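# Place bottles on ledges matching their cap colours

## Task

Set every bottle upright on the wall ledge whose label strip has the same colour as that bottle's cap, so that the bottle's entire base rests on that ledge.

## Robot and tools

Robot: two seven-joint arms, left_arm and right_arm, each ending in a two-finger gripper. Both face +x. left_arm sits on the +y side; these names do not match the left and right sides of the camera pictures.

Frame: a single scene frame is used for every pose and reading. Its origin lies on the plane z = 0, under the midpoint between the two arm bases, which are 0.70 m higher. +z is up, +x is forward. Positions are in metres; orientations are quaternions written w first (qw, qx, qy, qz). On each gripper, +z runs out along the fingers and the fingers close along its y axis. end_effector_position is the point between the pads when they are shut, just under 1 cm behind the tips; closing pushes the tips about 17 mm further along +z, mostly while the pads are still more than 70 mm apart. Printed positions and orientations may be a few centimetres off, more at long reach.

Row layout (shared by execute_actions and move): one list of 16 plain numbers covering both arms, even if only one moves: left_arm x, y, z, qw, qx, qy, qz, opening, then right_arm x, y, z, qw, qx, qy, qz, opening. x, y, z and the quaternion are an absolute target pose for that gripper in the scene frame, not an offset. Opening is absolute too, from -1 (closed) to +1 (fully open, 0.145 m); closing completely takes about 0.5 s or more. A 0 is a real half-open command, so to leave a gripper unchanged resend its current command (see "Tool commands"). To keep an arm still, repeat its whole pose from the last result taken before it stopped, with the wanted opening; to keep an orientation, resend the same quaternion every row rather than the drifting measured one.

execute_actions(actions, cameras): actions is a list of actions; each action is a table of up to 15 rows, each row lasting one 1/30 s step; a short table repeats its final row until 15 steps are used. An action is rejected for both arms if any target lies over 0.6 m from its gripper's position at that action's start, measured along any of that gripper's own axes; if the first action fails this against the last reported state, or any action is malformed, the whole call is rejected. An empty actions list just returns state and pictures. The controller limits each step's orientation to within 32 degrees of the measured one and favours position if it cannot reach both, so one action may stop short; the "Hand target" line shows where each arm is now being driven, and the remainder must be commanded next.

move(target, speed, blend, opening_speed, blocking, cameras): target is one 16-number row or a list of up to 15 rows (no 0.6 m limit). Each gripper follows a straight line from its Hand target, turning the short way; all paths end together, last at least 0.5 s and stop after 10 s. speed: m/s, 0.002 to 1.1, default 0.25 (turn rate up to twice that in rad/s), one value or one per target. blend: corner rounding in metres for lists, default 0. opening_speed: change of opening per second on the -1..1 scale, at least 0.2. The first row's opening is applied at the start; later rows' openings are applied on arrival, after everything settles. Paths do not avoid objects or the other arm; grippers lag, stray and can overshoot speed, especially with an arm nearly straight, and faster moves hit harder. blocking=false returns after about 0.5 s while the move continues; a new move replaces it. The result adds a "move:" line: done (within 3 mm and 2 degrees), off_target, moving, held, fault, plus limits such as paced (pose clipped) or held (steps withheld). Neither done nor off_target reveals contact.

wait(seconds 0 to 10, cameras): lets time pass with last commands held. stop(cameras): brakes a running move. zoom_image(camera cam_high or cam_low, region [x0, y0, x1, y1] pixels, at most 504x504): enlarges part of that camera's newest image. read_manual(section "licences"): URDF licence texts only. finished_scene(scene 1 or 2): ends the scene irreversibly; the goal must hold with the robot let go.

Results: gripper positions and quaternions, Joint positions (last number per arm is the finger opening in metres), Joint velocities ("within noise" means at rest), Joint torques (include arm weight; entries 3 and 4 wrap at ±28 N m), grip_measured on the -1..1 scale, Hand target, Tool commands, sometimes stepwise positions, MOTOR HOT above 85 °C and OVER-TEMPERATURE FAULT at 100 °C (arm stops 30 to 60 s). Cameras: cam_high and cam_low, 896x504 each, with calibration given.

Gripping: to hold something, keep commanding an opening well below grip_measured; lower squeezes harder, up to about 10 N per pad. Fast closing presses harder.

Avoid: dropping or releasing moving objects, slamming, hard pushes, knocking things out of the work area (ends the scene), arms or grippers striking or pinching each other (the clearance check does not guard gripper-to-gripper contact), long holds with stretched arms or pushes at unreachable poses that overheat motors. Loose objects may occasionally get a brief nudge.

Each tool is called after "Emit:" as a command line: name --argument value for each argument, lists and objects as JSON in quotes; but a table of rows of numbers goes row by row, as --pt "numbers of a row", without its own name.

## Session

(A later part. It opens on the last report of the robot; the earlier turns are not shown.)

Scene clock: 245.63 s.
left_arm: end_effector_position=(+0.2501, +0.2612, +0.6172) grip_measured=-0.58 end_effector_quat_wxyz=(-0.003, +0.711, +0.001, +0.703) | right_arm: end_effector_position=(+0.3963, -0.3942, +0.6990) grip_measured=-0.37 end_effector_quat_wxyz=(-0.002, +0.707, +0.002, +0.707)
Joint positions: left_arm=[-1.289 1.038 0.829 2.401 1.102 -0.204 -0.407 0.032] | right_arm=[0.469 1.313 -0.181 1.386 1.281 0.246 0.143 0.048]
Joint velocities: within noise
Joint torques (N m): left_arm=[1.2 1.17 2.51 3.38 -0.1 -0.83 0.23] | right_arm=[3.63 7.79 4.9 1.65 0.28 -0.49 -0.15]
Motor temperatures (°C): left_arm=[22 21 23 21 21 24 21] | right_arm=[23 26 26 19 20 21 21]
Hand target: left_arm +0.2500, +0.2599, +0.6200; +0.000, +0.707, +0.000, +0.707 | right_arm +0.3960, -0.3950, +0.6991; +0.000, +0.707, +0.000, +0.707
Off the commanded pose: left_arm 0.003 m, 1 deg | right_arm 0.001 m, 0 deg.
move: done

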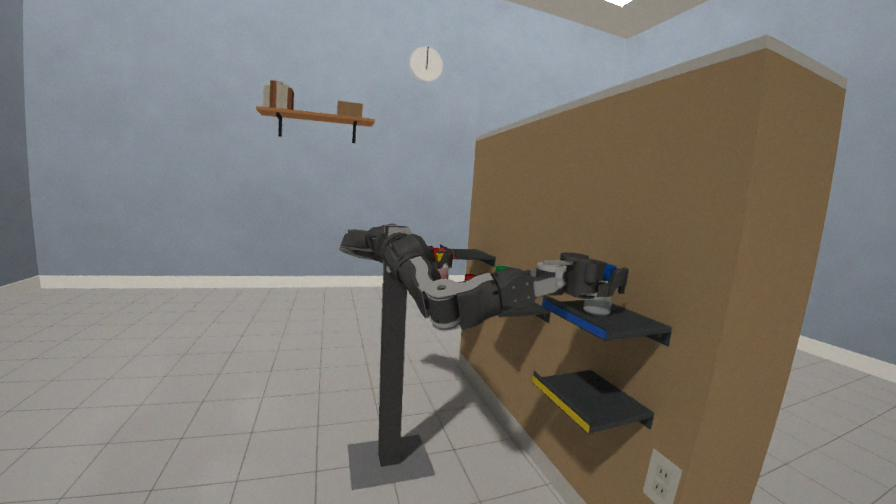

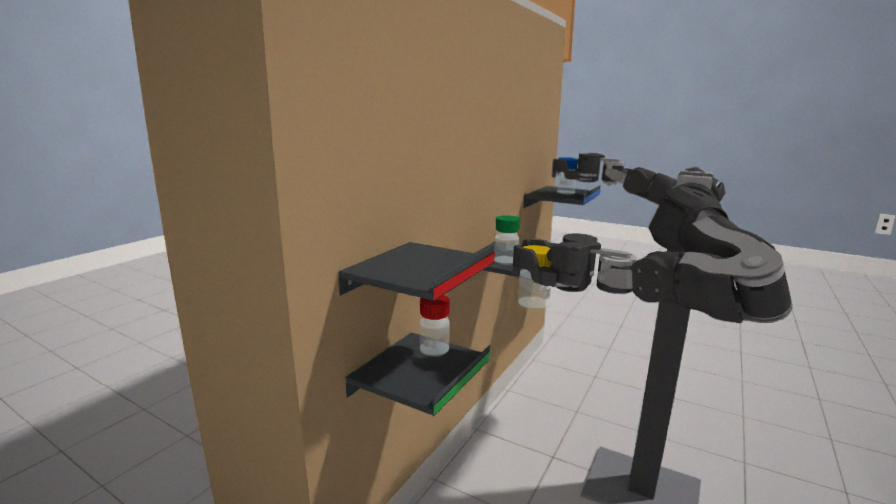

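Emit:
move --pt "0.24 0.225 0.42 0 0.7071 0 0.7071 -0.75 0.396 -0.395 0.7 0 0.7071 0 0.7071 0.2" --pt "0.33 0.21 0.40 0 0.7071 0 0.7071 -0.75 0.300 -0.395 0.705 0 0.7071 0 0.7071 0.2" --speed 0.12 --opening_speed 0.8

Emit:
zoom_image --camera "cam_high" --region '[500, 200, 680, 350]'

Emit:
zoom_image --camera "cam_low" --region '[400, 120, 650, 380]'

Scene clock: 262.73 s.
left_arm: end_effector_position=(+0.3304, +0.2106, +0.4007) grip_measured=-0.58 end_effector_quat_wxyz=(-0.002, +0.707, +0.002, +0.707) | right_arm: end_effector_position=(+0.3001, -0.3954, +0.7066) grip_measured=+0.20 end_effector_quat_wxyz=(+0.002, +0.705, +0.000, +0.709)
Joint positions: left_arm=[-0.05 0.557 -0.519 1.321 0.527 -0.53 -0.332 0.032] | right_arm=[1.634 1.924 -1.569 1.761 1.56 0.058 0.16 0.09]
Joint velocities: within noise
Joint torques (N m): left_arm=[4 2.97 0.94 3.62 -0.02 -0.79 0.23] | right_arm=[1.62 -0.41 4.07 0.54 0.22 -0.26 0.11]
Motor temperatures (°C): left_arm=[21 21 24 21 21 25 21] | right_arm=[22 26 25 19 20 21 21]
Hand target: left_arm +0.3299, +0.2100, +0.3999; +0.000, +0.707, +0.000, +0.707 | right_arm +0.3000, -0.3949, +0.7050; +0.000, +0.707, +0.000, +0.707
Off the commanded pose: left_arm 0.001 m, 0 deg | right_arm 0.002 m, 0 deg.
joint read past its limit (right arm) — joint 5 (forearm roll), upper limit.
joint sent to its limit (right arm) — joint 5 (forearm roll), upper limit. The joint targets still meet the commanded pose.
move: done

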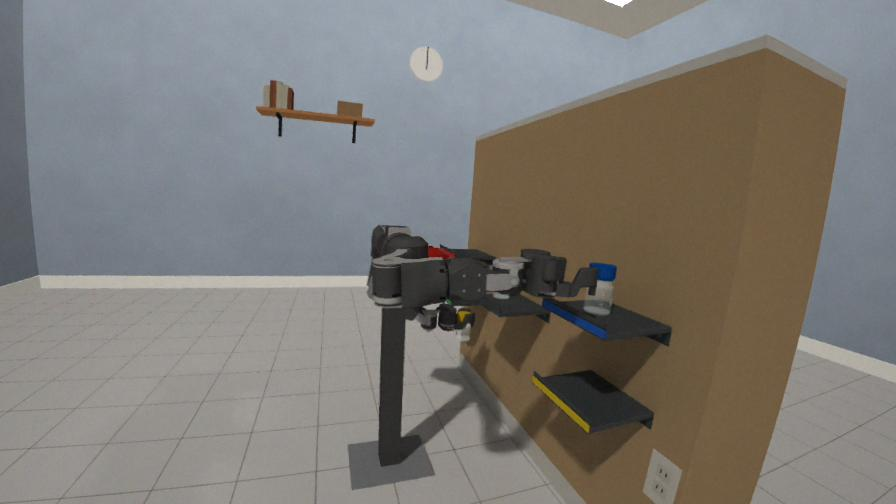

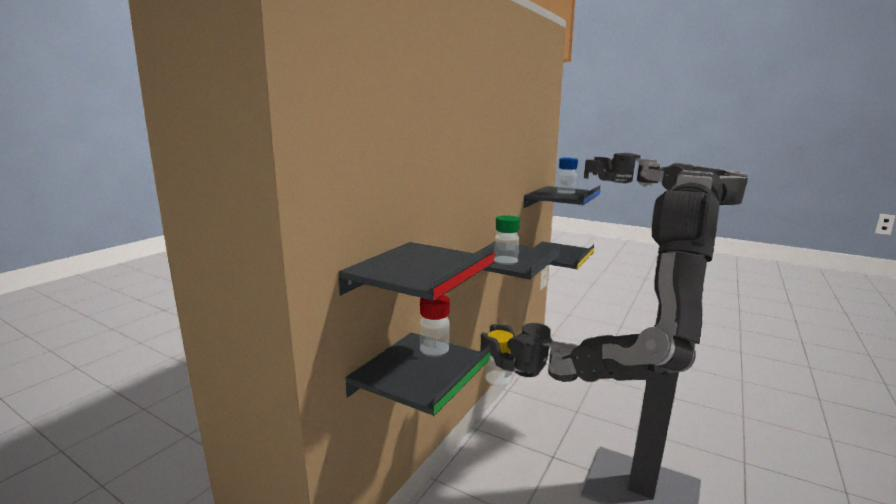

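Scaled by 2.800 from the camera's 896x504 image, which has a finer 1280x720 frame.

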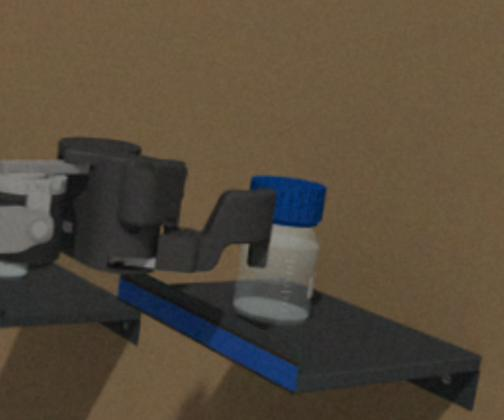

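Scaled by 1.938 from the camera's 896x504 image, which has a finer 1280x720 frame.

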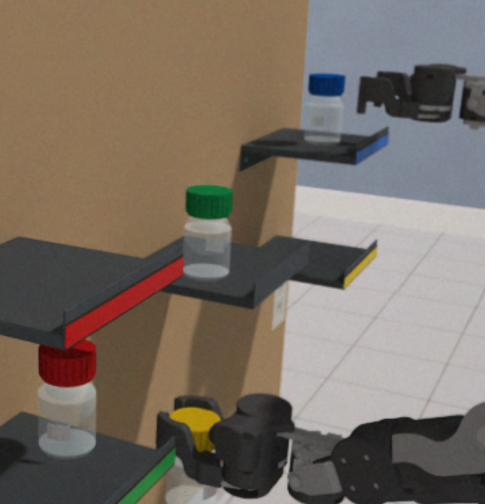

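Emit:
move --pt "0.365 0.225 0.44 0 0.7071 0 0.7071 -0.75 0.25 -0.28 0.66 0 0.7071 0 0.7071 0.2" --pt "0.355 0.225 0.655 0 0.7071 0 0.7071 -0.75 0.24 -0.22 0.42 0 0.7071 0 0.7071 0.2" --speed 0.15

Emit:
zoom_image --camera "cam_low" --region '[330, 120, 650, 400]'

Scene clock: 279.80 s.
left_arm: end_effector_position=(+0.3551, +0.2243, +0.6545) grip_measured=-0.58 end_effector_quat_wxyz=(+0.001, +0.708, -0.002, +0.706) | right_arm: end_effector_position=(+0.2395, -0.2202, +0.4200) grip_measured=+0.20 end_effector_quat_wxyz=(+0.000, +0.708, -0.001, +0.706)
Joint positions: left_arm=[0.205 1.007 -0.161 2.142 1.128 0.351 -0.593 0.032] | right_arm=[-0.205 0.96 -0.918 1.661 0.483 -0.785 -0.841 0.09]
Joint velocities: within noise
Joint torques (N m): left_arm=[4.87 4.05 2.78 2.74 -0.2 -0.67 -0.04] | right_arm=[1.17 3.65 2.59 2.35 -0.27 -0.27 0.16]
Motor temperatures (°C): left_arm=[22 21 23 22 21 25 21] | right_arm=[22 25 24 19 20 21 21]
Hand target: left_arm +0.3550, +0.2250, +0.6550; +0.000, +0.707, +0.000, +0.707 | right_arm +0.2400, -0.2200, +0.4200; +0.000, +0.707, +0.000, +0.707
Off the commanded pose: left_arm 0.001 m, 0 deg | right_arm 0.001 m, 0 deg.
joint read past its limit (right arm) — joint 6 (wrist pitch), lower limit.
joint sent to its limit (right arm) — joint 6 (wrist pitch), lower limit. The joint targets still meet the commanded pose.
move: done

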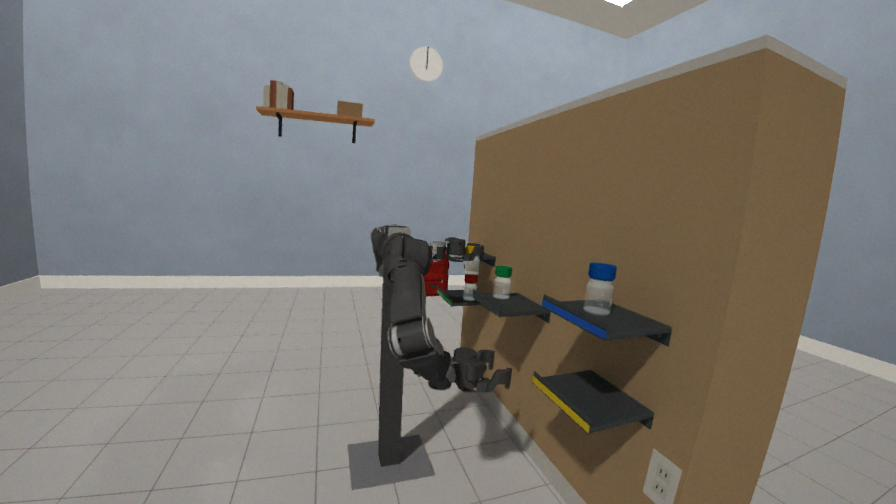

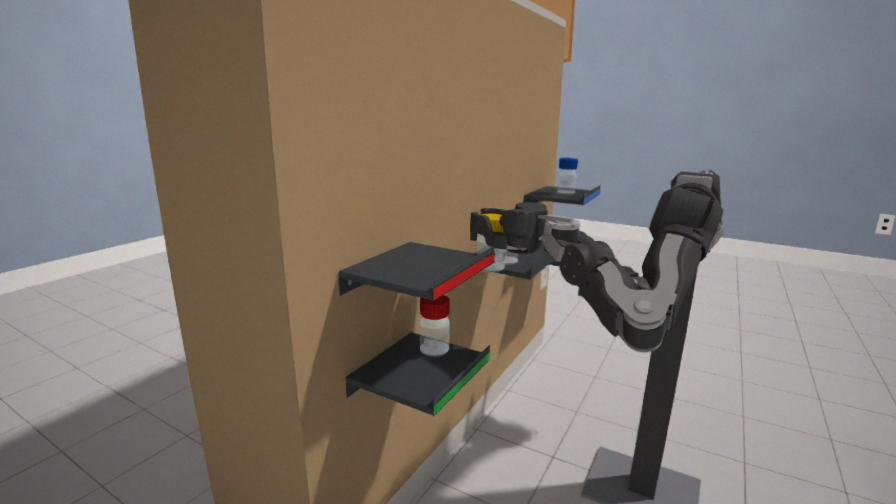

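Scaled by 1.575 from the camera's 896x504 image, which has a finer 1280x720 frame.

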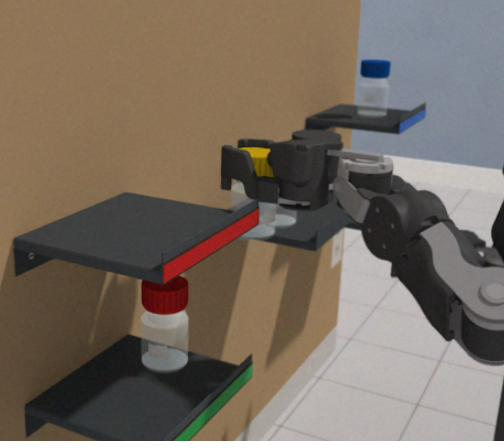

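Emit:
move --pt "0.285 0.13 0.66 0.1228 0.6964 -0.1228 0.6964 -0.75 0.25 -0.28 0.40 0 0.7071 0 0.7071 0.2" --pt "0.275 -0.025 0.66 0.2126 0.6744 -0.2126 0.6744 -0.75 0.25 -0.28 0.40 0 0.7071 0 0.7071 0.2" --pt "0.37 -0.092 0.655 0.2126 0.6744 -0.2126 0.6744 -0.75 0.25 -0.28 0.40 0 0.7071 0 0.7071 0.2" --speed 0.14

Emit:
zoom_image --camera "cam_low" --region '[440, 160, 620, 300]'

Emit:
zoom_image --camera "cam_high" --region '[430, 220, 610, 350]'

Scene clock: 303.13 s.
left_arm: end_effector_position=(+0.3706, -0.0909, +0.6538) grip_measured=-0.58 end_effector_quat_wxyz=(+0.210, +0.678, -0.212, +0.672) | right_arm: end_effector_position=(+0.2499, -0.2796, +0.4000) grip_measured=+0.20 end_effector_quat_wxyz=(+0.000, +0.707, +0.001, +0.707)
Joint positions: left_arm=[0.824 0.091 -0.915 1.724 0.8 0.527 -0.552 0.032] | right_arm=[-0.416 0.775 -0.361 1.399 0.7 -0.785 -0.183 0.09]
Joint velocities: within noise
Joint torques (N m): left_arm=[8.64 -1.86 1.52 3.6 -0.25 -0.85 0.23] | right_arm=[0.78 4.18 3.02 2.47 0.1 -0.44 0.15]
Motor temperatures (°C): left_arm=[22 22 24 21 21 25 21] | right_arm=[21 24 24 19 20 20 21]
Hand target: left_arm +0.3700, -0.0920, +0.6550; +0.213, +0.674, -0.213, +0.674 | right_arm +0.2501, -0.2800, +0.4001; +0.000, +0.707, +0.000, +0.707
Off the commanded pose: left_arm 0.002 m, 1 deg | right_arm 0.000 m, 0 deg.
joint read past its limit (right arm) — joint 6 (wrist pitch), lower limit.
joint sent to its limit (right arm) — joint 6 (wrist pitch), lower limit. The joint targets still meet the commanded pose.
move: done

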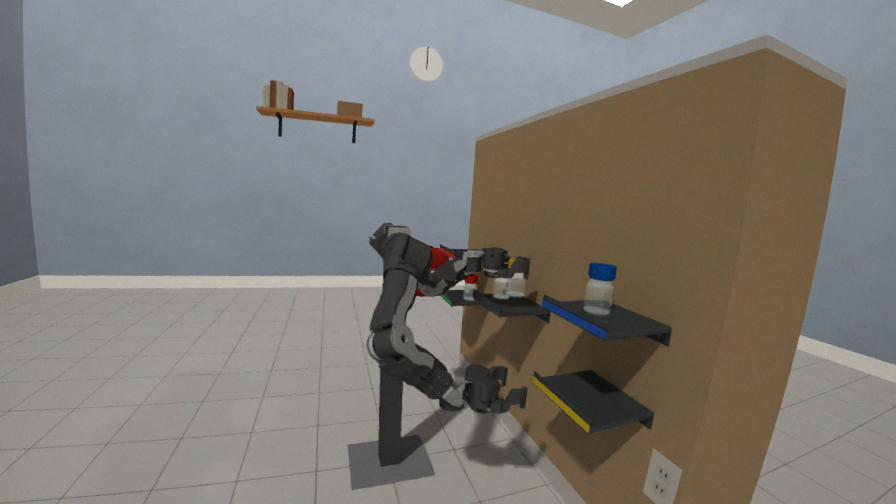

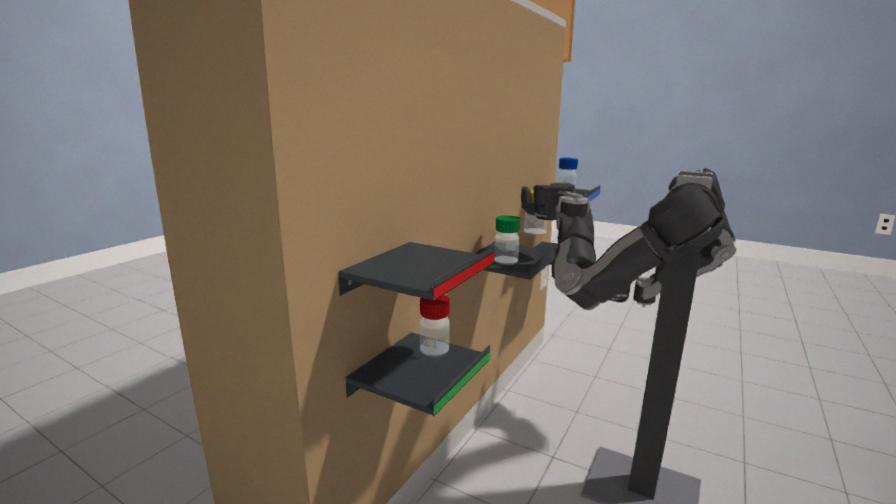

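Scaled by 2.800 from the camera's 896x504 image, which has a finer 1280x720 frame.

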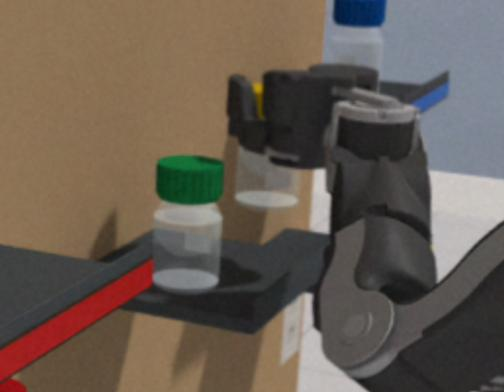

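Scaled by 2.800 from the camera's 896x504 image, which has a finer 1280x720 frame.

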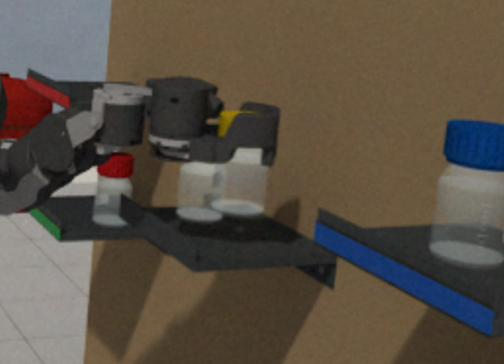

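Emit:
move --pt "0.37 -0.092 0.622 0.2126 0.6744 -0.2126 0.6744 -0.75 0.25 -0.28 0.40 0 0.7071 0 0.7071 0.2" --speed 0.08 --cameras '[]'

Emit:
move --pt "0.37 -0.092 0.614 0.2126 0.6744 -0.2126 0.6744 -0.75 0.25 -0.28 0.40 0 0.7071 0 0.7071 0.2" --speed 0.04

Emit:
zoom_image --camera "cam_low" --region '[440, 160, 620, 300]'

Scene clock: 314.87 s.
left_arm: end_effector_position=(+0.3701, -0.0914, +0.6212) grip_measured=-0.58 end_effector_quat_wxyz=(+0.211, +0.677, -0.212, +0.672) | right_arm: end_effector_position=(+0.2499, -0.2796, +0.4000) grip_measured=+0.20 end_effector_quat_wxyz=(+0.000, +0.707, +0.001, +0.707)
Joint positions: left_arm=[0.76 0.127 -0.978 1.685 0.747 0.405 -0.52 0.032] | right_arm=[-0.416 0.775 -0.361 1.399 0.7 -0.785 -0.183 0.09]
Joint velocities: within noise
Joint torques (N m): left_arm=[8.35 -1.78 1.73 3.63 -0.25 -0.87 0.22] | right_arm=[0.83 4.13 3.07 2.33 0.1 -0.42 0.16]
Motor temperatures (°C): left_arm=[24 21 24 22 21 25 21] | right_arm=[21 24 24 19 20 20 21]
Hand target: left_arm +0.3700, -0.0920, +0.6220; +0.213, +0.674, -0.213, +0.674 | right_arm +0.2501, -0.2800, +0.4001; +0.000, +0.707, +0.000, +0.707
Off the commanded pose: left_arm 0.001 m, 0 deg | right_arm 0.000 m, 0 deg.
joint read past its limit (right arm) — joint 6 (wrist pitch), lower limit.
joint sent to its limit (right arm) — joint 6 (wrist pitch), lower limit. The joint targets still meet the commanded pose.
move: done
No camera images: "cameras" was empty.

Scene clock: 315.63 s.
left_arm: end_effector_position=(+0.3700, -0.0919, +0.6153) grip_measured=-0.58 end_effector_quat_wxyz=(+0.212, +0.675, -0.212, +0.674) | right_arm: end_effector_position=(+0.2499, -0.2796, +0.4000) grip_measured=+0.20 end_effector_quat_wxyz=(+0.000, +0.707, +0.001, +0.707)
Joint positions: left_arm=[0.752 0.134 -0.994 1.673 0.738 0.373 -0.515 0.032] | right_arm=[-0.416 0.775 -0.361 1.399 0.7 -0.785 -0.183 0.09]
Joint velocities: within noise
Joint torques (N m): left_arm=[7.61 -1.46 1.54 3.34 -0.24 -0.89 0.21] | right_arm=[0.78 4.07 3.06 2.36 0.11 -0.43 0.14]
Motor temperatures (°C): left_arm=[24 21 24 22 21 25 21] | right_arm=[21 24 24 19 20 20 21]
Hand target: left_arm +0.3700, -0.0921, +0.6140; +0.213, +0.674, -0.213, +0.674 | right_arm +0.2501, -0.2800, +0.4001; +0.000, +0.707, +0.000, +0.707
Off the commanded pose: left_arm 0.001 m, 0 deg | right_arm 0.000 m, 0 deg.
joint read past its limit (right arm) — joint 6 (wrist pitch), lower limit.
joint sent to its limit (right arm) — joint 6 (wrist pitch), lower limit. The joint targets still meet the commanded pose.
move: done

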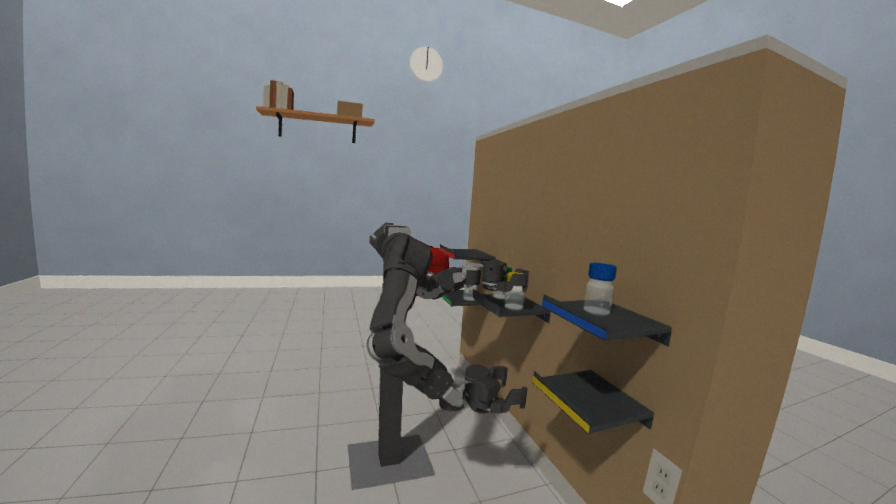

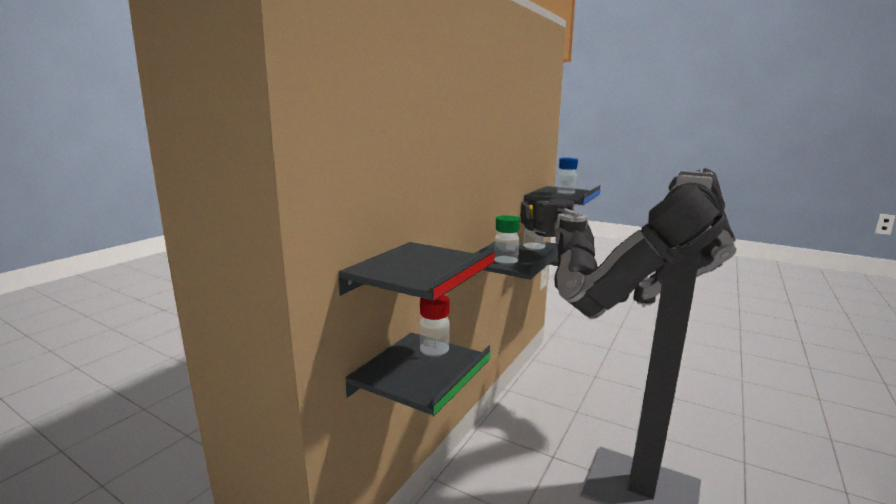

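Scaled by 2.800 from the camera's 896x504 image, which has a finer 1280x720 frame.

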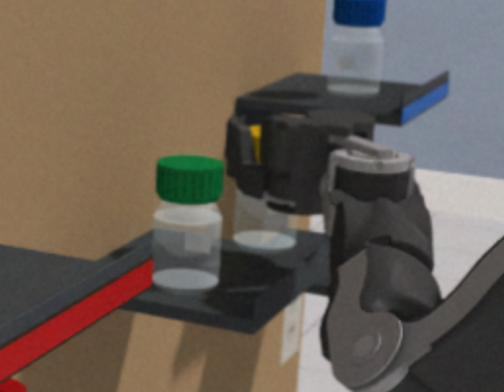

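Emit:
move --pt "0.37 -0.092 0.615 0.2126 0.6744 -0.2126 0.6744 0.14 0.25 -0.28 0.40 0 0.7071 0 0.7071 0.2" --pt "0.28 -0.029 0.62 0.2126 0.6744 -0.2126 0.6744 0.14 0.30 -0.24 0.38 0 0.7071 0 0.7071 0.2" --speed 0.1 --opening_speed 0.8

Emit:
zoom_image --camera "cam_low" --region '[440, 160, 620, 300]'

Emit:
zoom_image --camera "cam_high" --region '[430, 220, 610, 350]'

Scene clock: 328.00 s.
left_arm: end_effector_position=(+0.2792, -0.0300, +0.6204) grip_measured=+0.14 end_effector_quat_wxyz=(+0.216, +0.673, -0.214, +0.674) | right_arm: end_effector_position=(+0.3009, -0.2401, +0.3822) grip_measured=+0.20 end_effector_quat_wxyz=(-0.001, +0.704, -0.001, +0.710)
Joint positions: left_arm=[0.488 0.451 -0.982 2.254 0.745 0.47 -0.673 0.086] | right_arm=[-0.16 0.572 -0.424 1.238 0.566 -0.673 -0.19 0.09]
Joint velocities: within noise
Joint torques (N m): left_arm=[5.08 -0.3 1.76 3.71 -0.18 -0.45 -0.08] | right_arm=[1.83 3.44 1.57 2.66 -0.04 -0.33 -0.08]
Motor temperatures (°C): left_arm=[24 21 24 22 21 25 21] | right_arm=[21 24 24 19 20 20 21]
Hand target: left_arm +0.2800, -0.0290, +0.6200; +0.213, +0.674, -0.213, +0.674 | right_arm +0.3000, -0.2400, +0.3800; +0.000, +0.707, +0.000, +0.707
Off the commanded pose: left_arm 0.001 m, 0 deg | right_arm 0.002 m, 1 deg.
move: done

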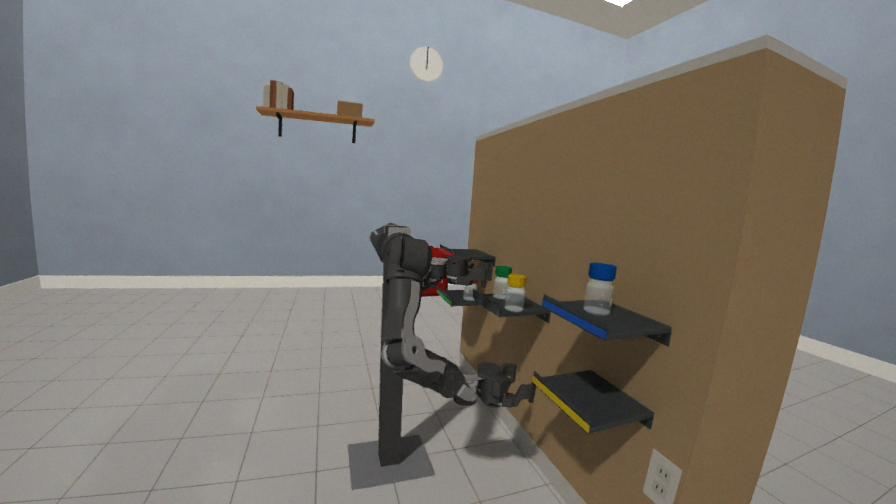

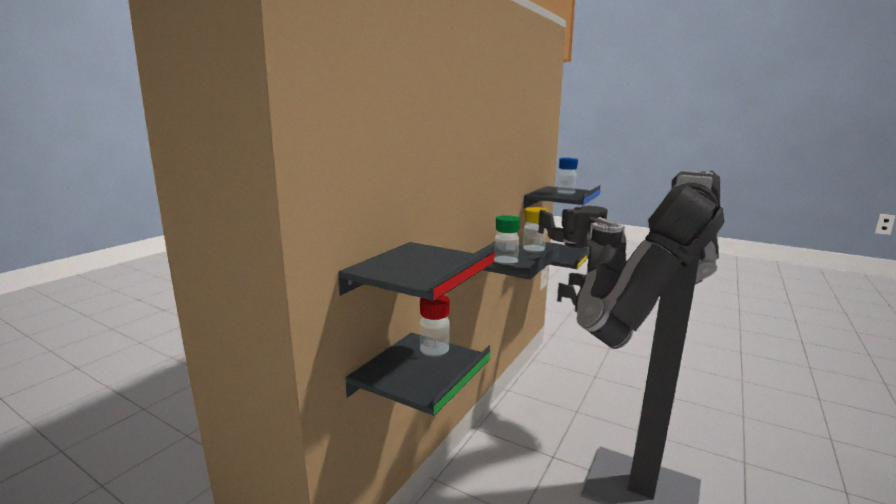

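Scaled by 2.800 from the camera's 896x504 image, which has a finer 1280x720 frame.

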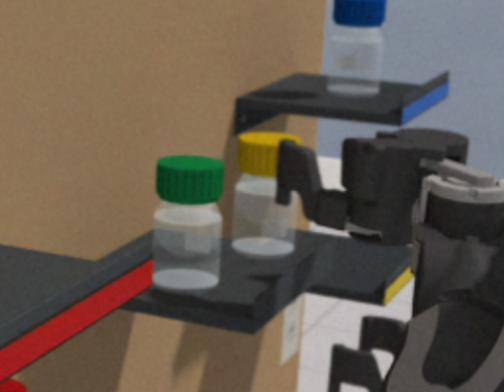

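Scaled by 2.800 from the camera's 896x504 image, which has a finer 1280x720 frame.

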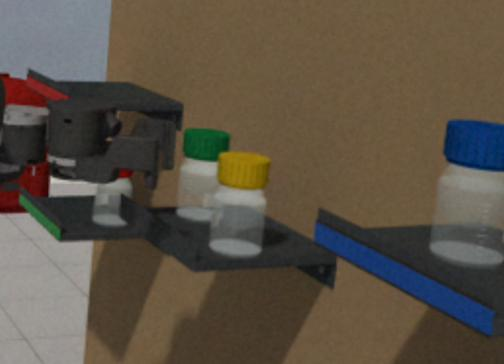

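Emit:
move --pt "0.25 0.10 0.56 0.1228 0.6964 -0.1228 0.6964 0.14 0.355 -0.225 0.44 0 0.7071 0 0.7071 0.25" --pt "0.24 0.23 0.46 0 0.7071 0 0.7071 0.14 0.355 -0.235 0.63 0 0.7071 0 0.7071 0.25" --pt "0.26 0.338 0.51 0 0.7071 0 0.7071 0.14 0.275 -0.15 0.62 -0.1228 0.6964 0.1228 0.6964 0.25" --speed 0.16

Emit:
zoom_image --camera "cam_high" --region '[430, 220, 610, 350]'

Emit:
zoom_image --camera "cam_low" --region '[330, 160, 650, 400]'

Scene clock: 356.10 s.
left_arm: end_effector_position=(+0.2603, +0.3384, +0.5105) grip_measured=+0.14 end_effector_quat_wxyz=(-0.001, +0.706, +0.001, +0.708) | right_arm: end_effector_position=(+0.2749, -0.1501, +0.6186) grip_measured=+0.25 end_effector_quat_wxyz=(-0.123, +0.699, +0.121, +0.694)
Joint positions: left_arm=[-1.009 1.28 0.172 1.75 1.157 -0.788 -0.178 0.086] | right_arm=[-0.399 1.066 0.03 2.426 0.97 0.102 -0.367 0.094]
Joint velocities: within noise
Joint torques (N m): left_arm=[1.36 4.05 2.33 1.76 0.11 -0.64 0.24] | right_arm=[1.57 4.26 3.37 2.65 -0.15 -0.52 0.18]
Motor temperatures (°C): left_arm=[23 21 24 22 21 25 21] | right_arm=[21 24 23 20 20 20 21]
Hand target: left_arm +0.2601, +0.3380, +0.5101; +0.000, +0.707, +0.000, +0.707 | right_arm +0.2750, -0.1501, +0.6200; -0.123, +0.696, +0.123, +0.696
Off the commanded pose: left_arm 0.001 m, 0 deg | right_arm 0.001 m, 0 deg.
joint read past its limit (left arm) — joint 6 (wrist pitch), lower limit.
joint sent to its limit (left arm) — joint 6 (wrist pitch), lower limit. The joint targets still meet the commanded pose.
move: done

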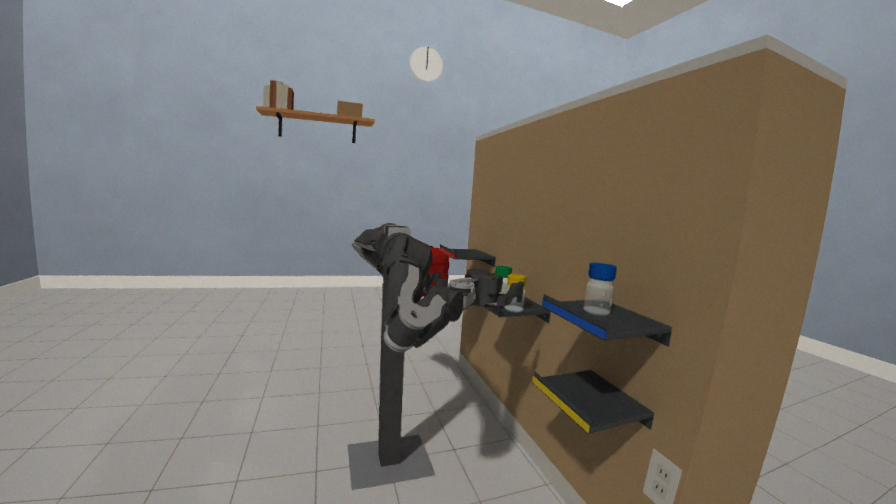

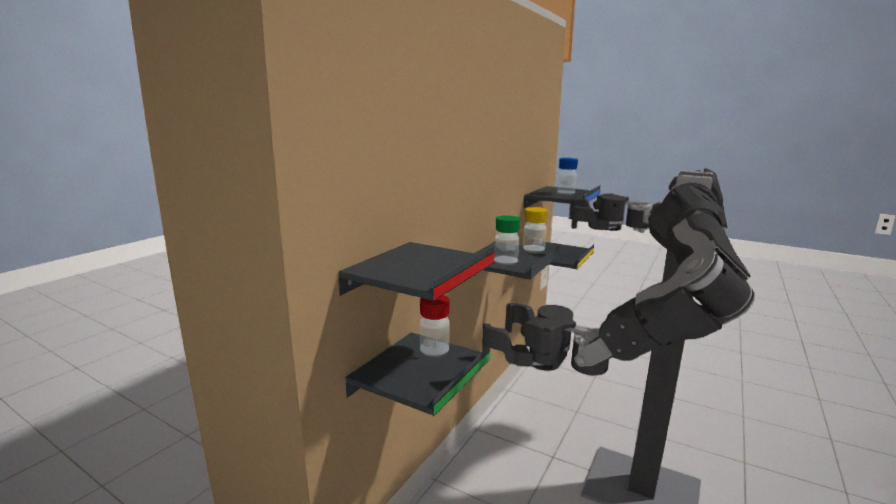

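Scaled by 2.800 from the camera's 896x504 image, which has a finer 1280x720 frame.

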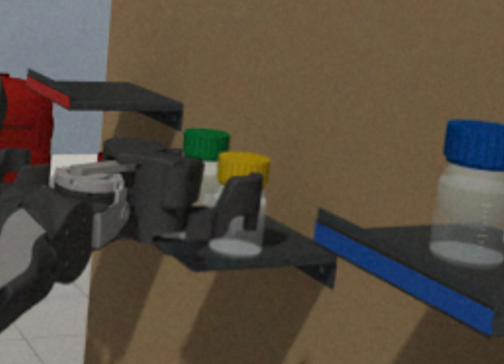

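Scaled by 1.575 from the camera's 896x504 image, which has a finer 1280x720 frame.

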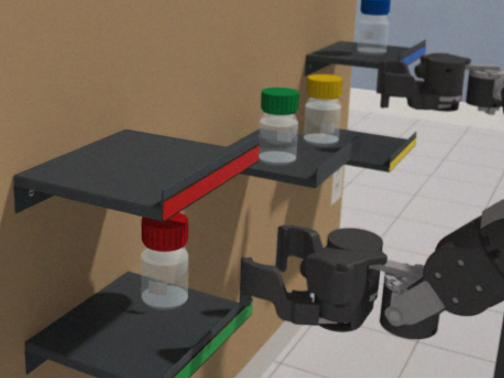

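Emit:
move --pt "0.275 0.345 0.51 0 0.7071 0 0.7071 0.6 0.283 -0.103 0.61 -0.1228 0.6964 0.1228 0.6964 0.25" --pt "0.405 0.345 0.506 0 0.7071 0 0.7071 0.6 0.373 -0.070 0.608 -0.1228 0.6964 0.1228 0.6964 0.25" --speed 0.12

Emit:
zoom_image --camera "cam_high" --region '[430, 220, 610, 350]'

Emit:
zoom_image --camera "cam_low" --region '[330, 160, 650, 400]'

Scene clock: 368.23 s.
left_arm: end_effector_position=(+0.4058, +0.3459, +0.5098) grip_measured=+0.60 end_effector_quat_wxyz=(-0.001, +0.703, +0.003, +0.711) | right_arm: end_effector_position=(+0.3737, -0.0718, +0.6096) grip_measured=+0.25 end_effector_quat_wxyz=(-0.121, +0.696, +0.119, +0.698)
Joint positions: left_arm=[0.307 0.963 -0.515 1.183 1.07 -0.336 0.049 0.119] | right_arm=[0.453 0.569 -0.633 1.986 0.773 0.37 -0.468 0.094]
Joint velocities: within noise
Joint torques (N m): left_arm=[5.92 6.13 1.85 2.06 0.12 -0.53 0.23] | right_arm=[4.65 1.28 1.66 3 -0.19 -0.38 0.16]
Motor temperatures (°C): left_arm=[22 22 24 22 21 25 21] | right_arm=[21 24 23 20 20 20 21]
Hand target: left_arm +0.4050, +0.3451, +0.5060; +0.000, +0.707, +0.000, +0.707 | right_arm +0.3730, -0.0701, +0.6081; -0.123, +0.696, +0.123, +0.696
Off the commanded pose: left_arm 0.004 m, 1 deg | right_arm 0.003 m, 1 deg.
move: off_target (left_arm)

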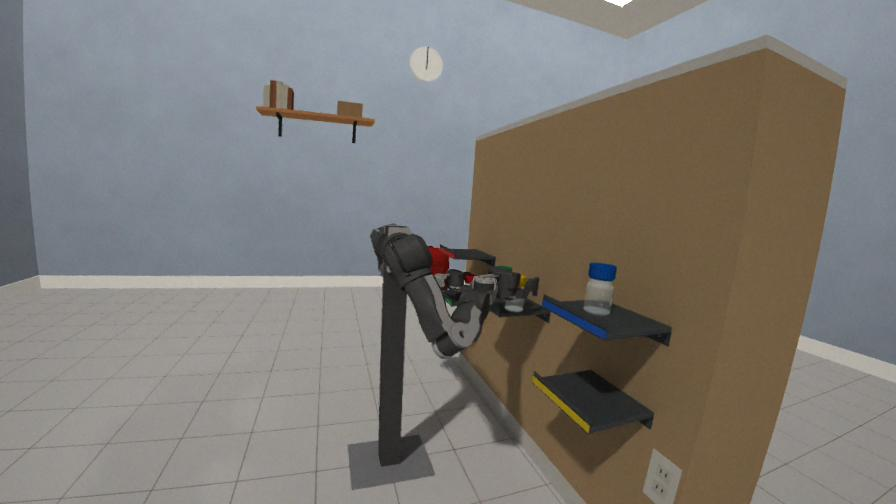

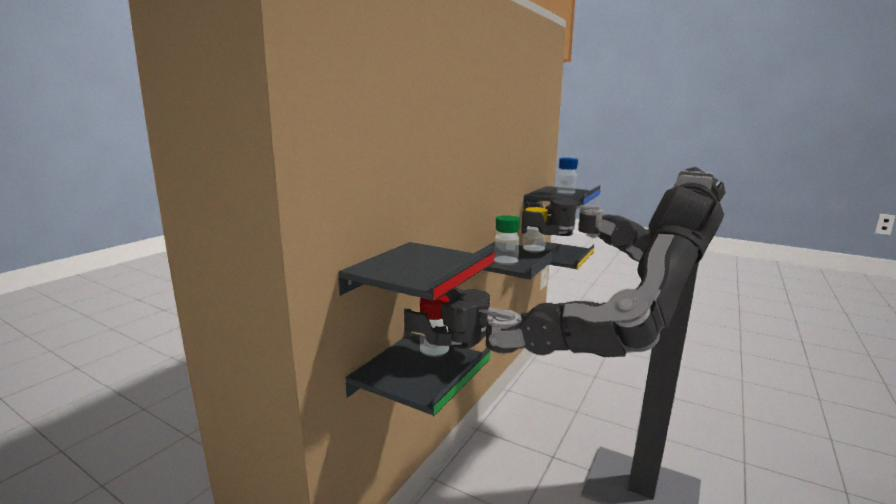

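Scaled by 2.800 from the camera's 896x504 image, which has a finer 1280x720 frame.

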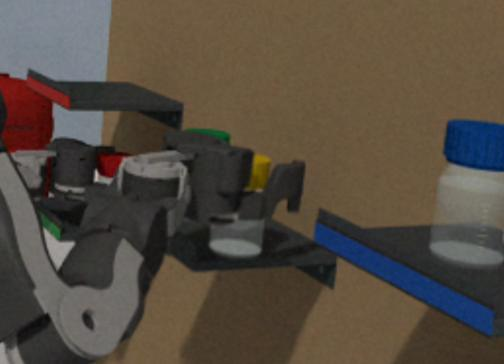

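Scaled by 1.575 from the camera's 896x504 image, which has a finer 1280x720 frame.

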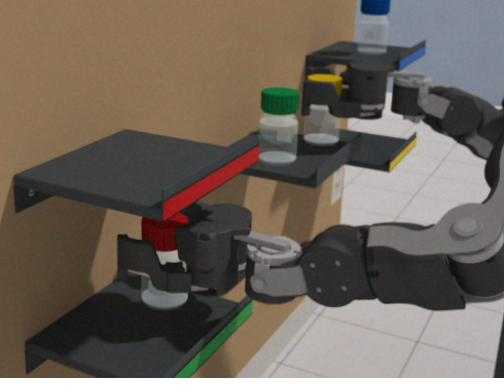

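Emit:
move --pt "0.406 0.345 0.504 0 0.7071 0 0.7071 0.6 0.375 -0.0695 0.608 -0.1228 0.6964 0.1228 0.6964 0.25" --pt "0.406 0.345 0.504 0 0.7071 0 0.7071 -0.8 0.375 -0.0695 0.608 -0.1228 0.6964 0.1228 0.6964 -0.8" --speed 0.1 --opening_speed 0.9

Emit:
zoom_image --camera "cam_high" --region '[430, 220, 610, 350]'

Emit:
zoom_image --camera "cam_low" --region '[330, 160, 650, 400]'

Scene clock: 381.40 s.
left_arm: end_effector_position=(+0.4058, +0.3470, +0.5066) grip_measured=-0.56 end_effector_quat_wxyz=(-0.003, +0.705, +0.001, +0.709) | right_arm: end_effector_position=(+0.3752, -0.0713, +0.6093) grip_measured=-0.41 end_effector_quat_wxyz=(-0.121, +0.696, +0.120, +0.698)
Joint positions: left_arm=[0.31 0.958 -0.517 1.168 1.064 -0.336 0.056 0.033] | right_arm=[0.458 0.565 -0.635 1.978 0.771 0.37 -0.464 0.045]
Joint velocities: within noise
Joint torques (N m): left_arm=[6.76 5.18 2 2.14 0.13 -0.63 0.19] | right_arm=[5.13 0.8 1.77 2.56 -0.19 -0.42 0.16]
Motor temperatures (°C): left_arm=[23 23 24 21 21 25 21] | right_arm=[22 24 23 20 20 20 21]
Hand target: left_arm +0.4060, +0.3450, +0.5041; +0.000, +0.707, +0.000, +0.707 | right_arm +0.3750, -0.0695, +0.6080; -0.123, +0.696, +0.123, +0.696
Off the commanded pose: left_arm 0.003 m, 0 deg | right_arm 0.002 m, 0 deg.
move: done

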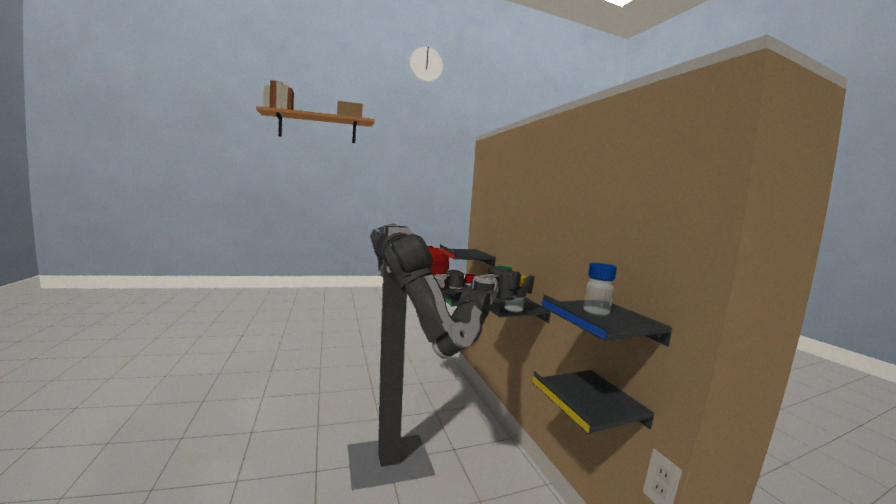

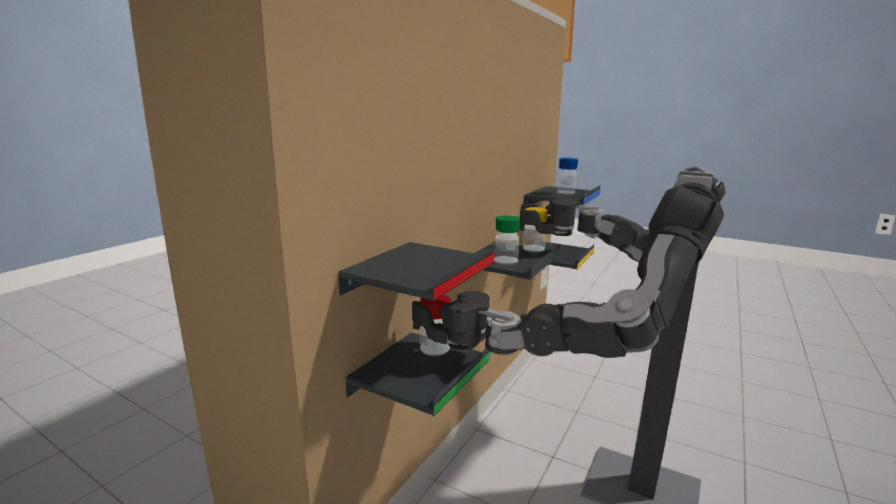

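Scaled by 2.800 from the camera's 896x504 image, which has a finer 1280x720 frame.

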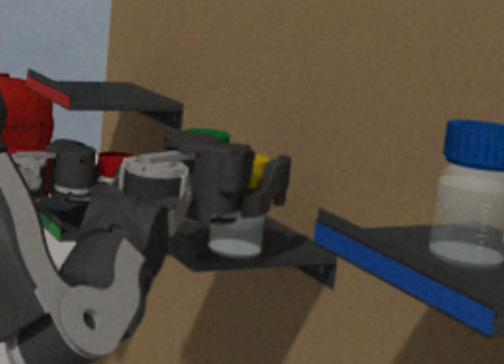

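Scaled by 1.575 from the camera's 896x504 image, which has a finer 1280x720 frame.

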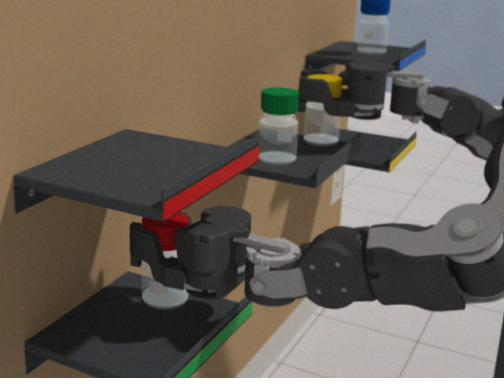

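Emit:
move --pt "0.406 0.345 0.527 0 0.7071 0 0.7071 -0.8 0.375 -0.0695 0.638 -0.1228 0.6964 0.1228 0.6964 -0.95" --pt "0.395 0.235 0.535 0 0.7071 0 0.7071 -0.8 0.375 -0.235 0.638 0 0.7071 0 0.7071 -0.95" --speed 0.13

Emit:
zoom_image --camera "cam_high" --region '[430, 220, 690, 430]'

Emit:
zoom_image --camera "cam_low" --region '[330, 160, 650, 400]'

Scene clock: 402.23 s.
left_arm: end_effector_position=(+0.3945, +0.2350, +0.5326) grip_measured=-0.56 end_effector_quat_wxyz=(+0.001, +0.710, -0.001, +0.704) | right_arm: end_effector_position=(+0.3752, -0.2352, +0.6349) grip_measured=-0.58 end_effector_quat_wxyz=(+0.003, +0.712, +0.001, +0.702)
Joint positions: left_arm=[0.26 0.884 -0.566 1.66 0.89 -0.12 -0.421 0.033] | right_arm=[0.218 0.873 -0.141 2.006 0.977 0.387 -0.453 0.032]
Joint velocities: within noise
Joint torques (N m): left_arm=[6.82 3.89 2.89 4.03 -0.19 -0.72 -0.02] | right_arm=[3.97 4.05 4.26 2.82 -0.14 -0.73 0.15]
Motor temperatures (°C): left_arm=[24 23 24 21 21 25 21] | right_arm=[23 24 23 20 20 20 21]
Hand target: left_arm +0.3950, +0.2350, +0.5350; +0.000, +0.707, +0.000, +0.707 | right_arm +0.3750, -0.2350, +0.6381; +0.000, +0.707, +0.000, +0.707
Off the commanded pose: left_arm 0.002 m, 1 deg | right_arm 0.003 m, 1 deg.
move: done

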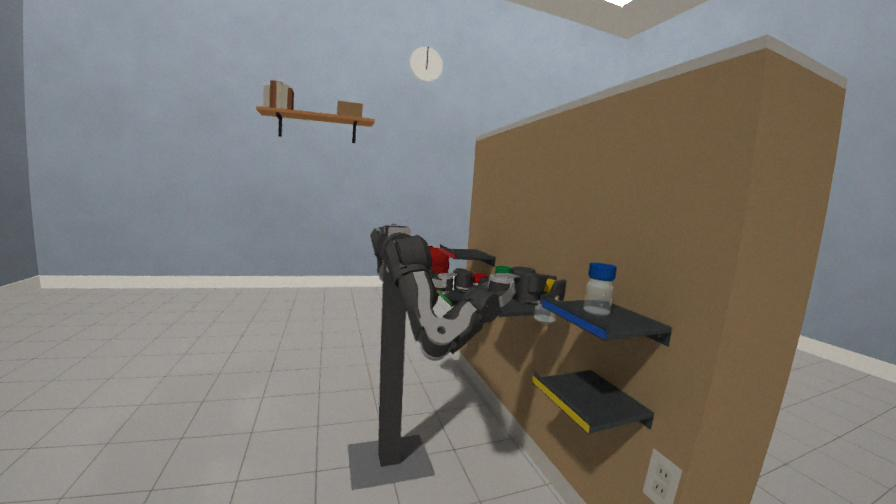

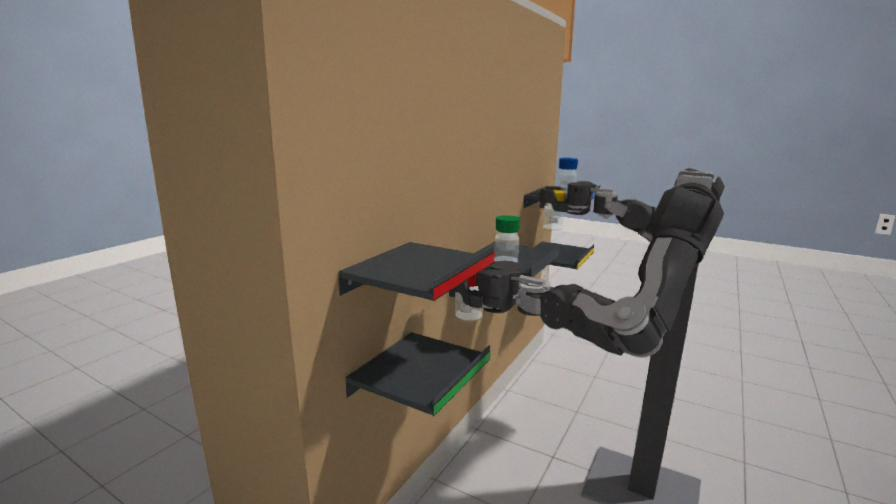

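Scaled by 1.938 from the camera's 896x504 image, which has a finer 1280x720 frame.

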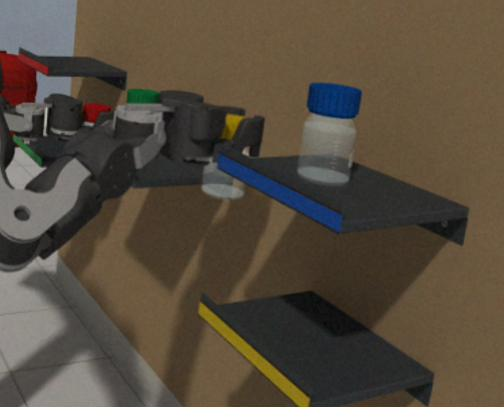

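Scaled by 1.575 from the camera's 896x504 image, which has a finer 1280x720 frame.

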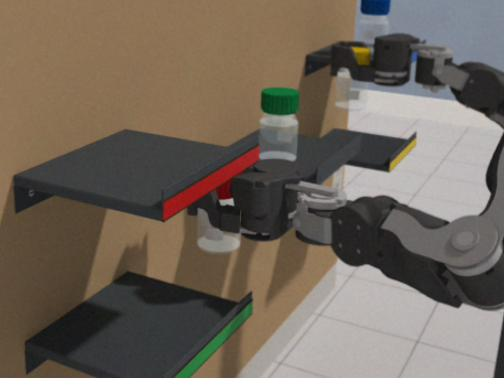

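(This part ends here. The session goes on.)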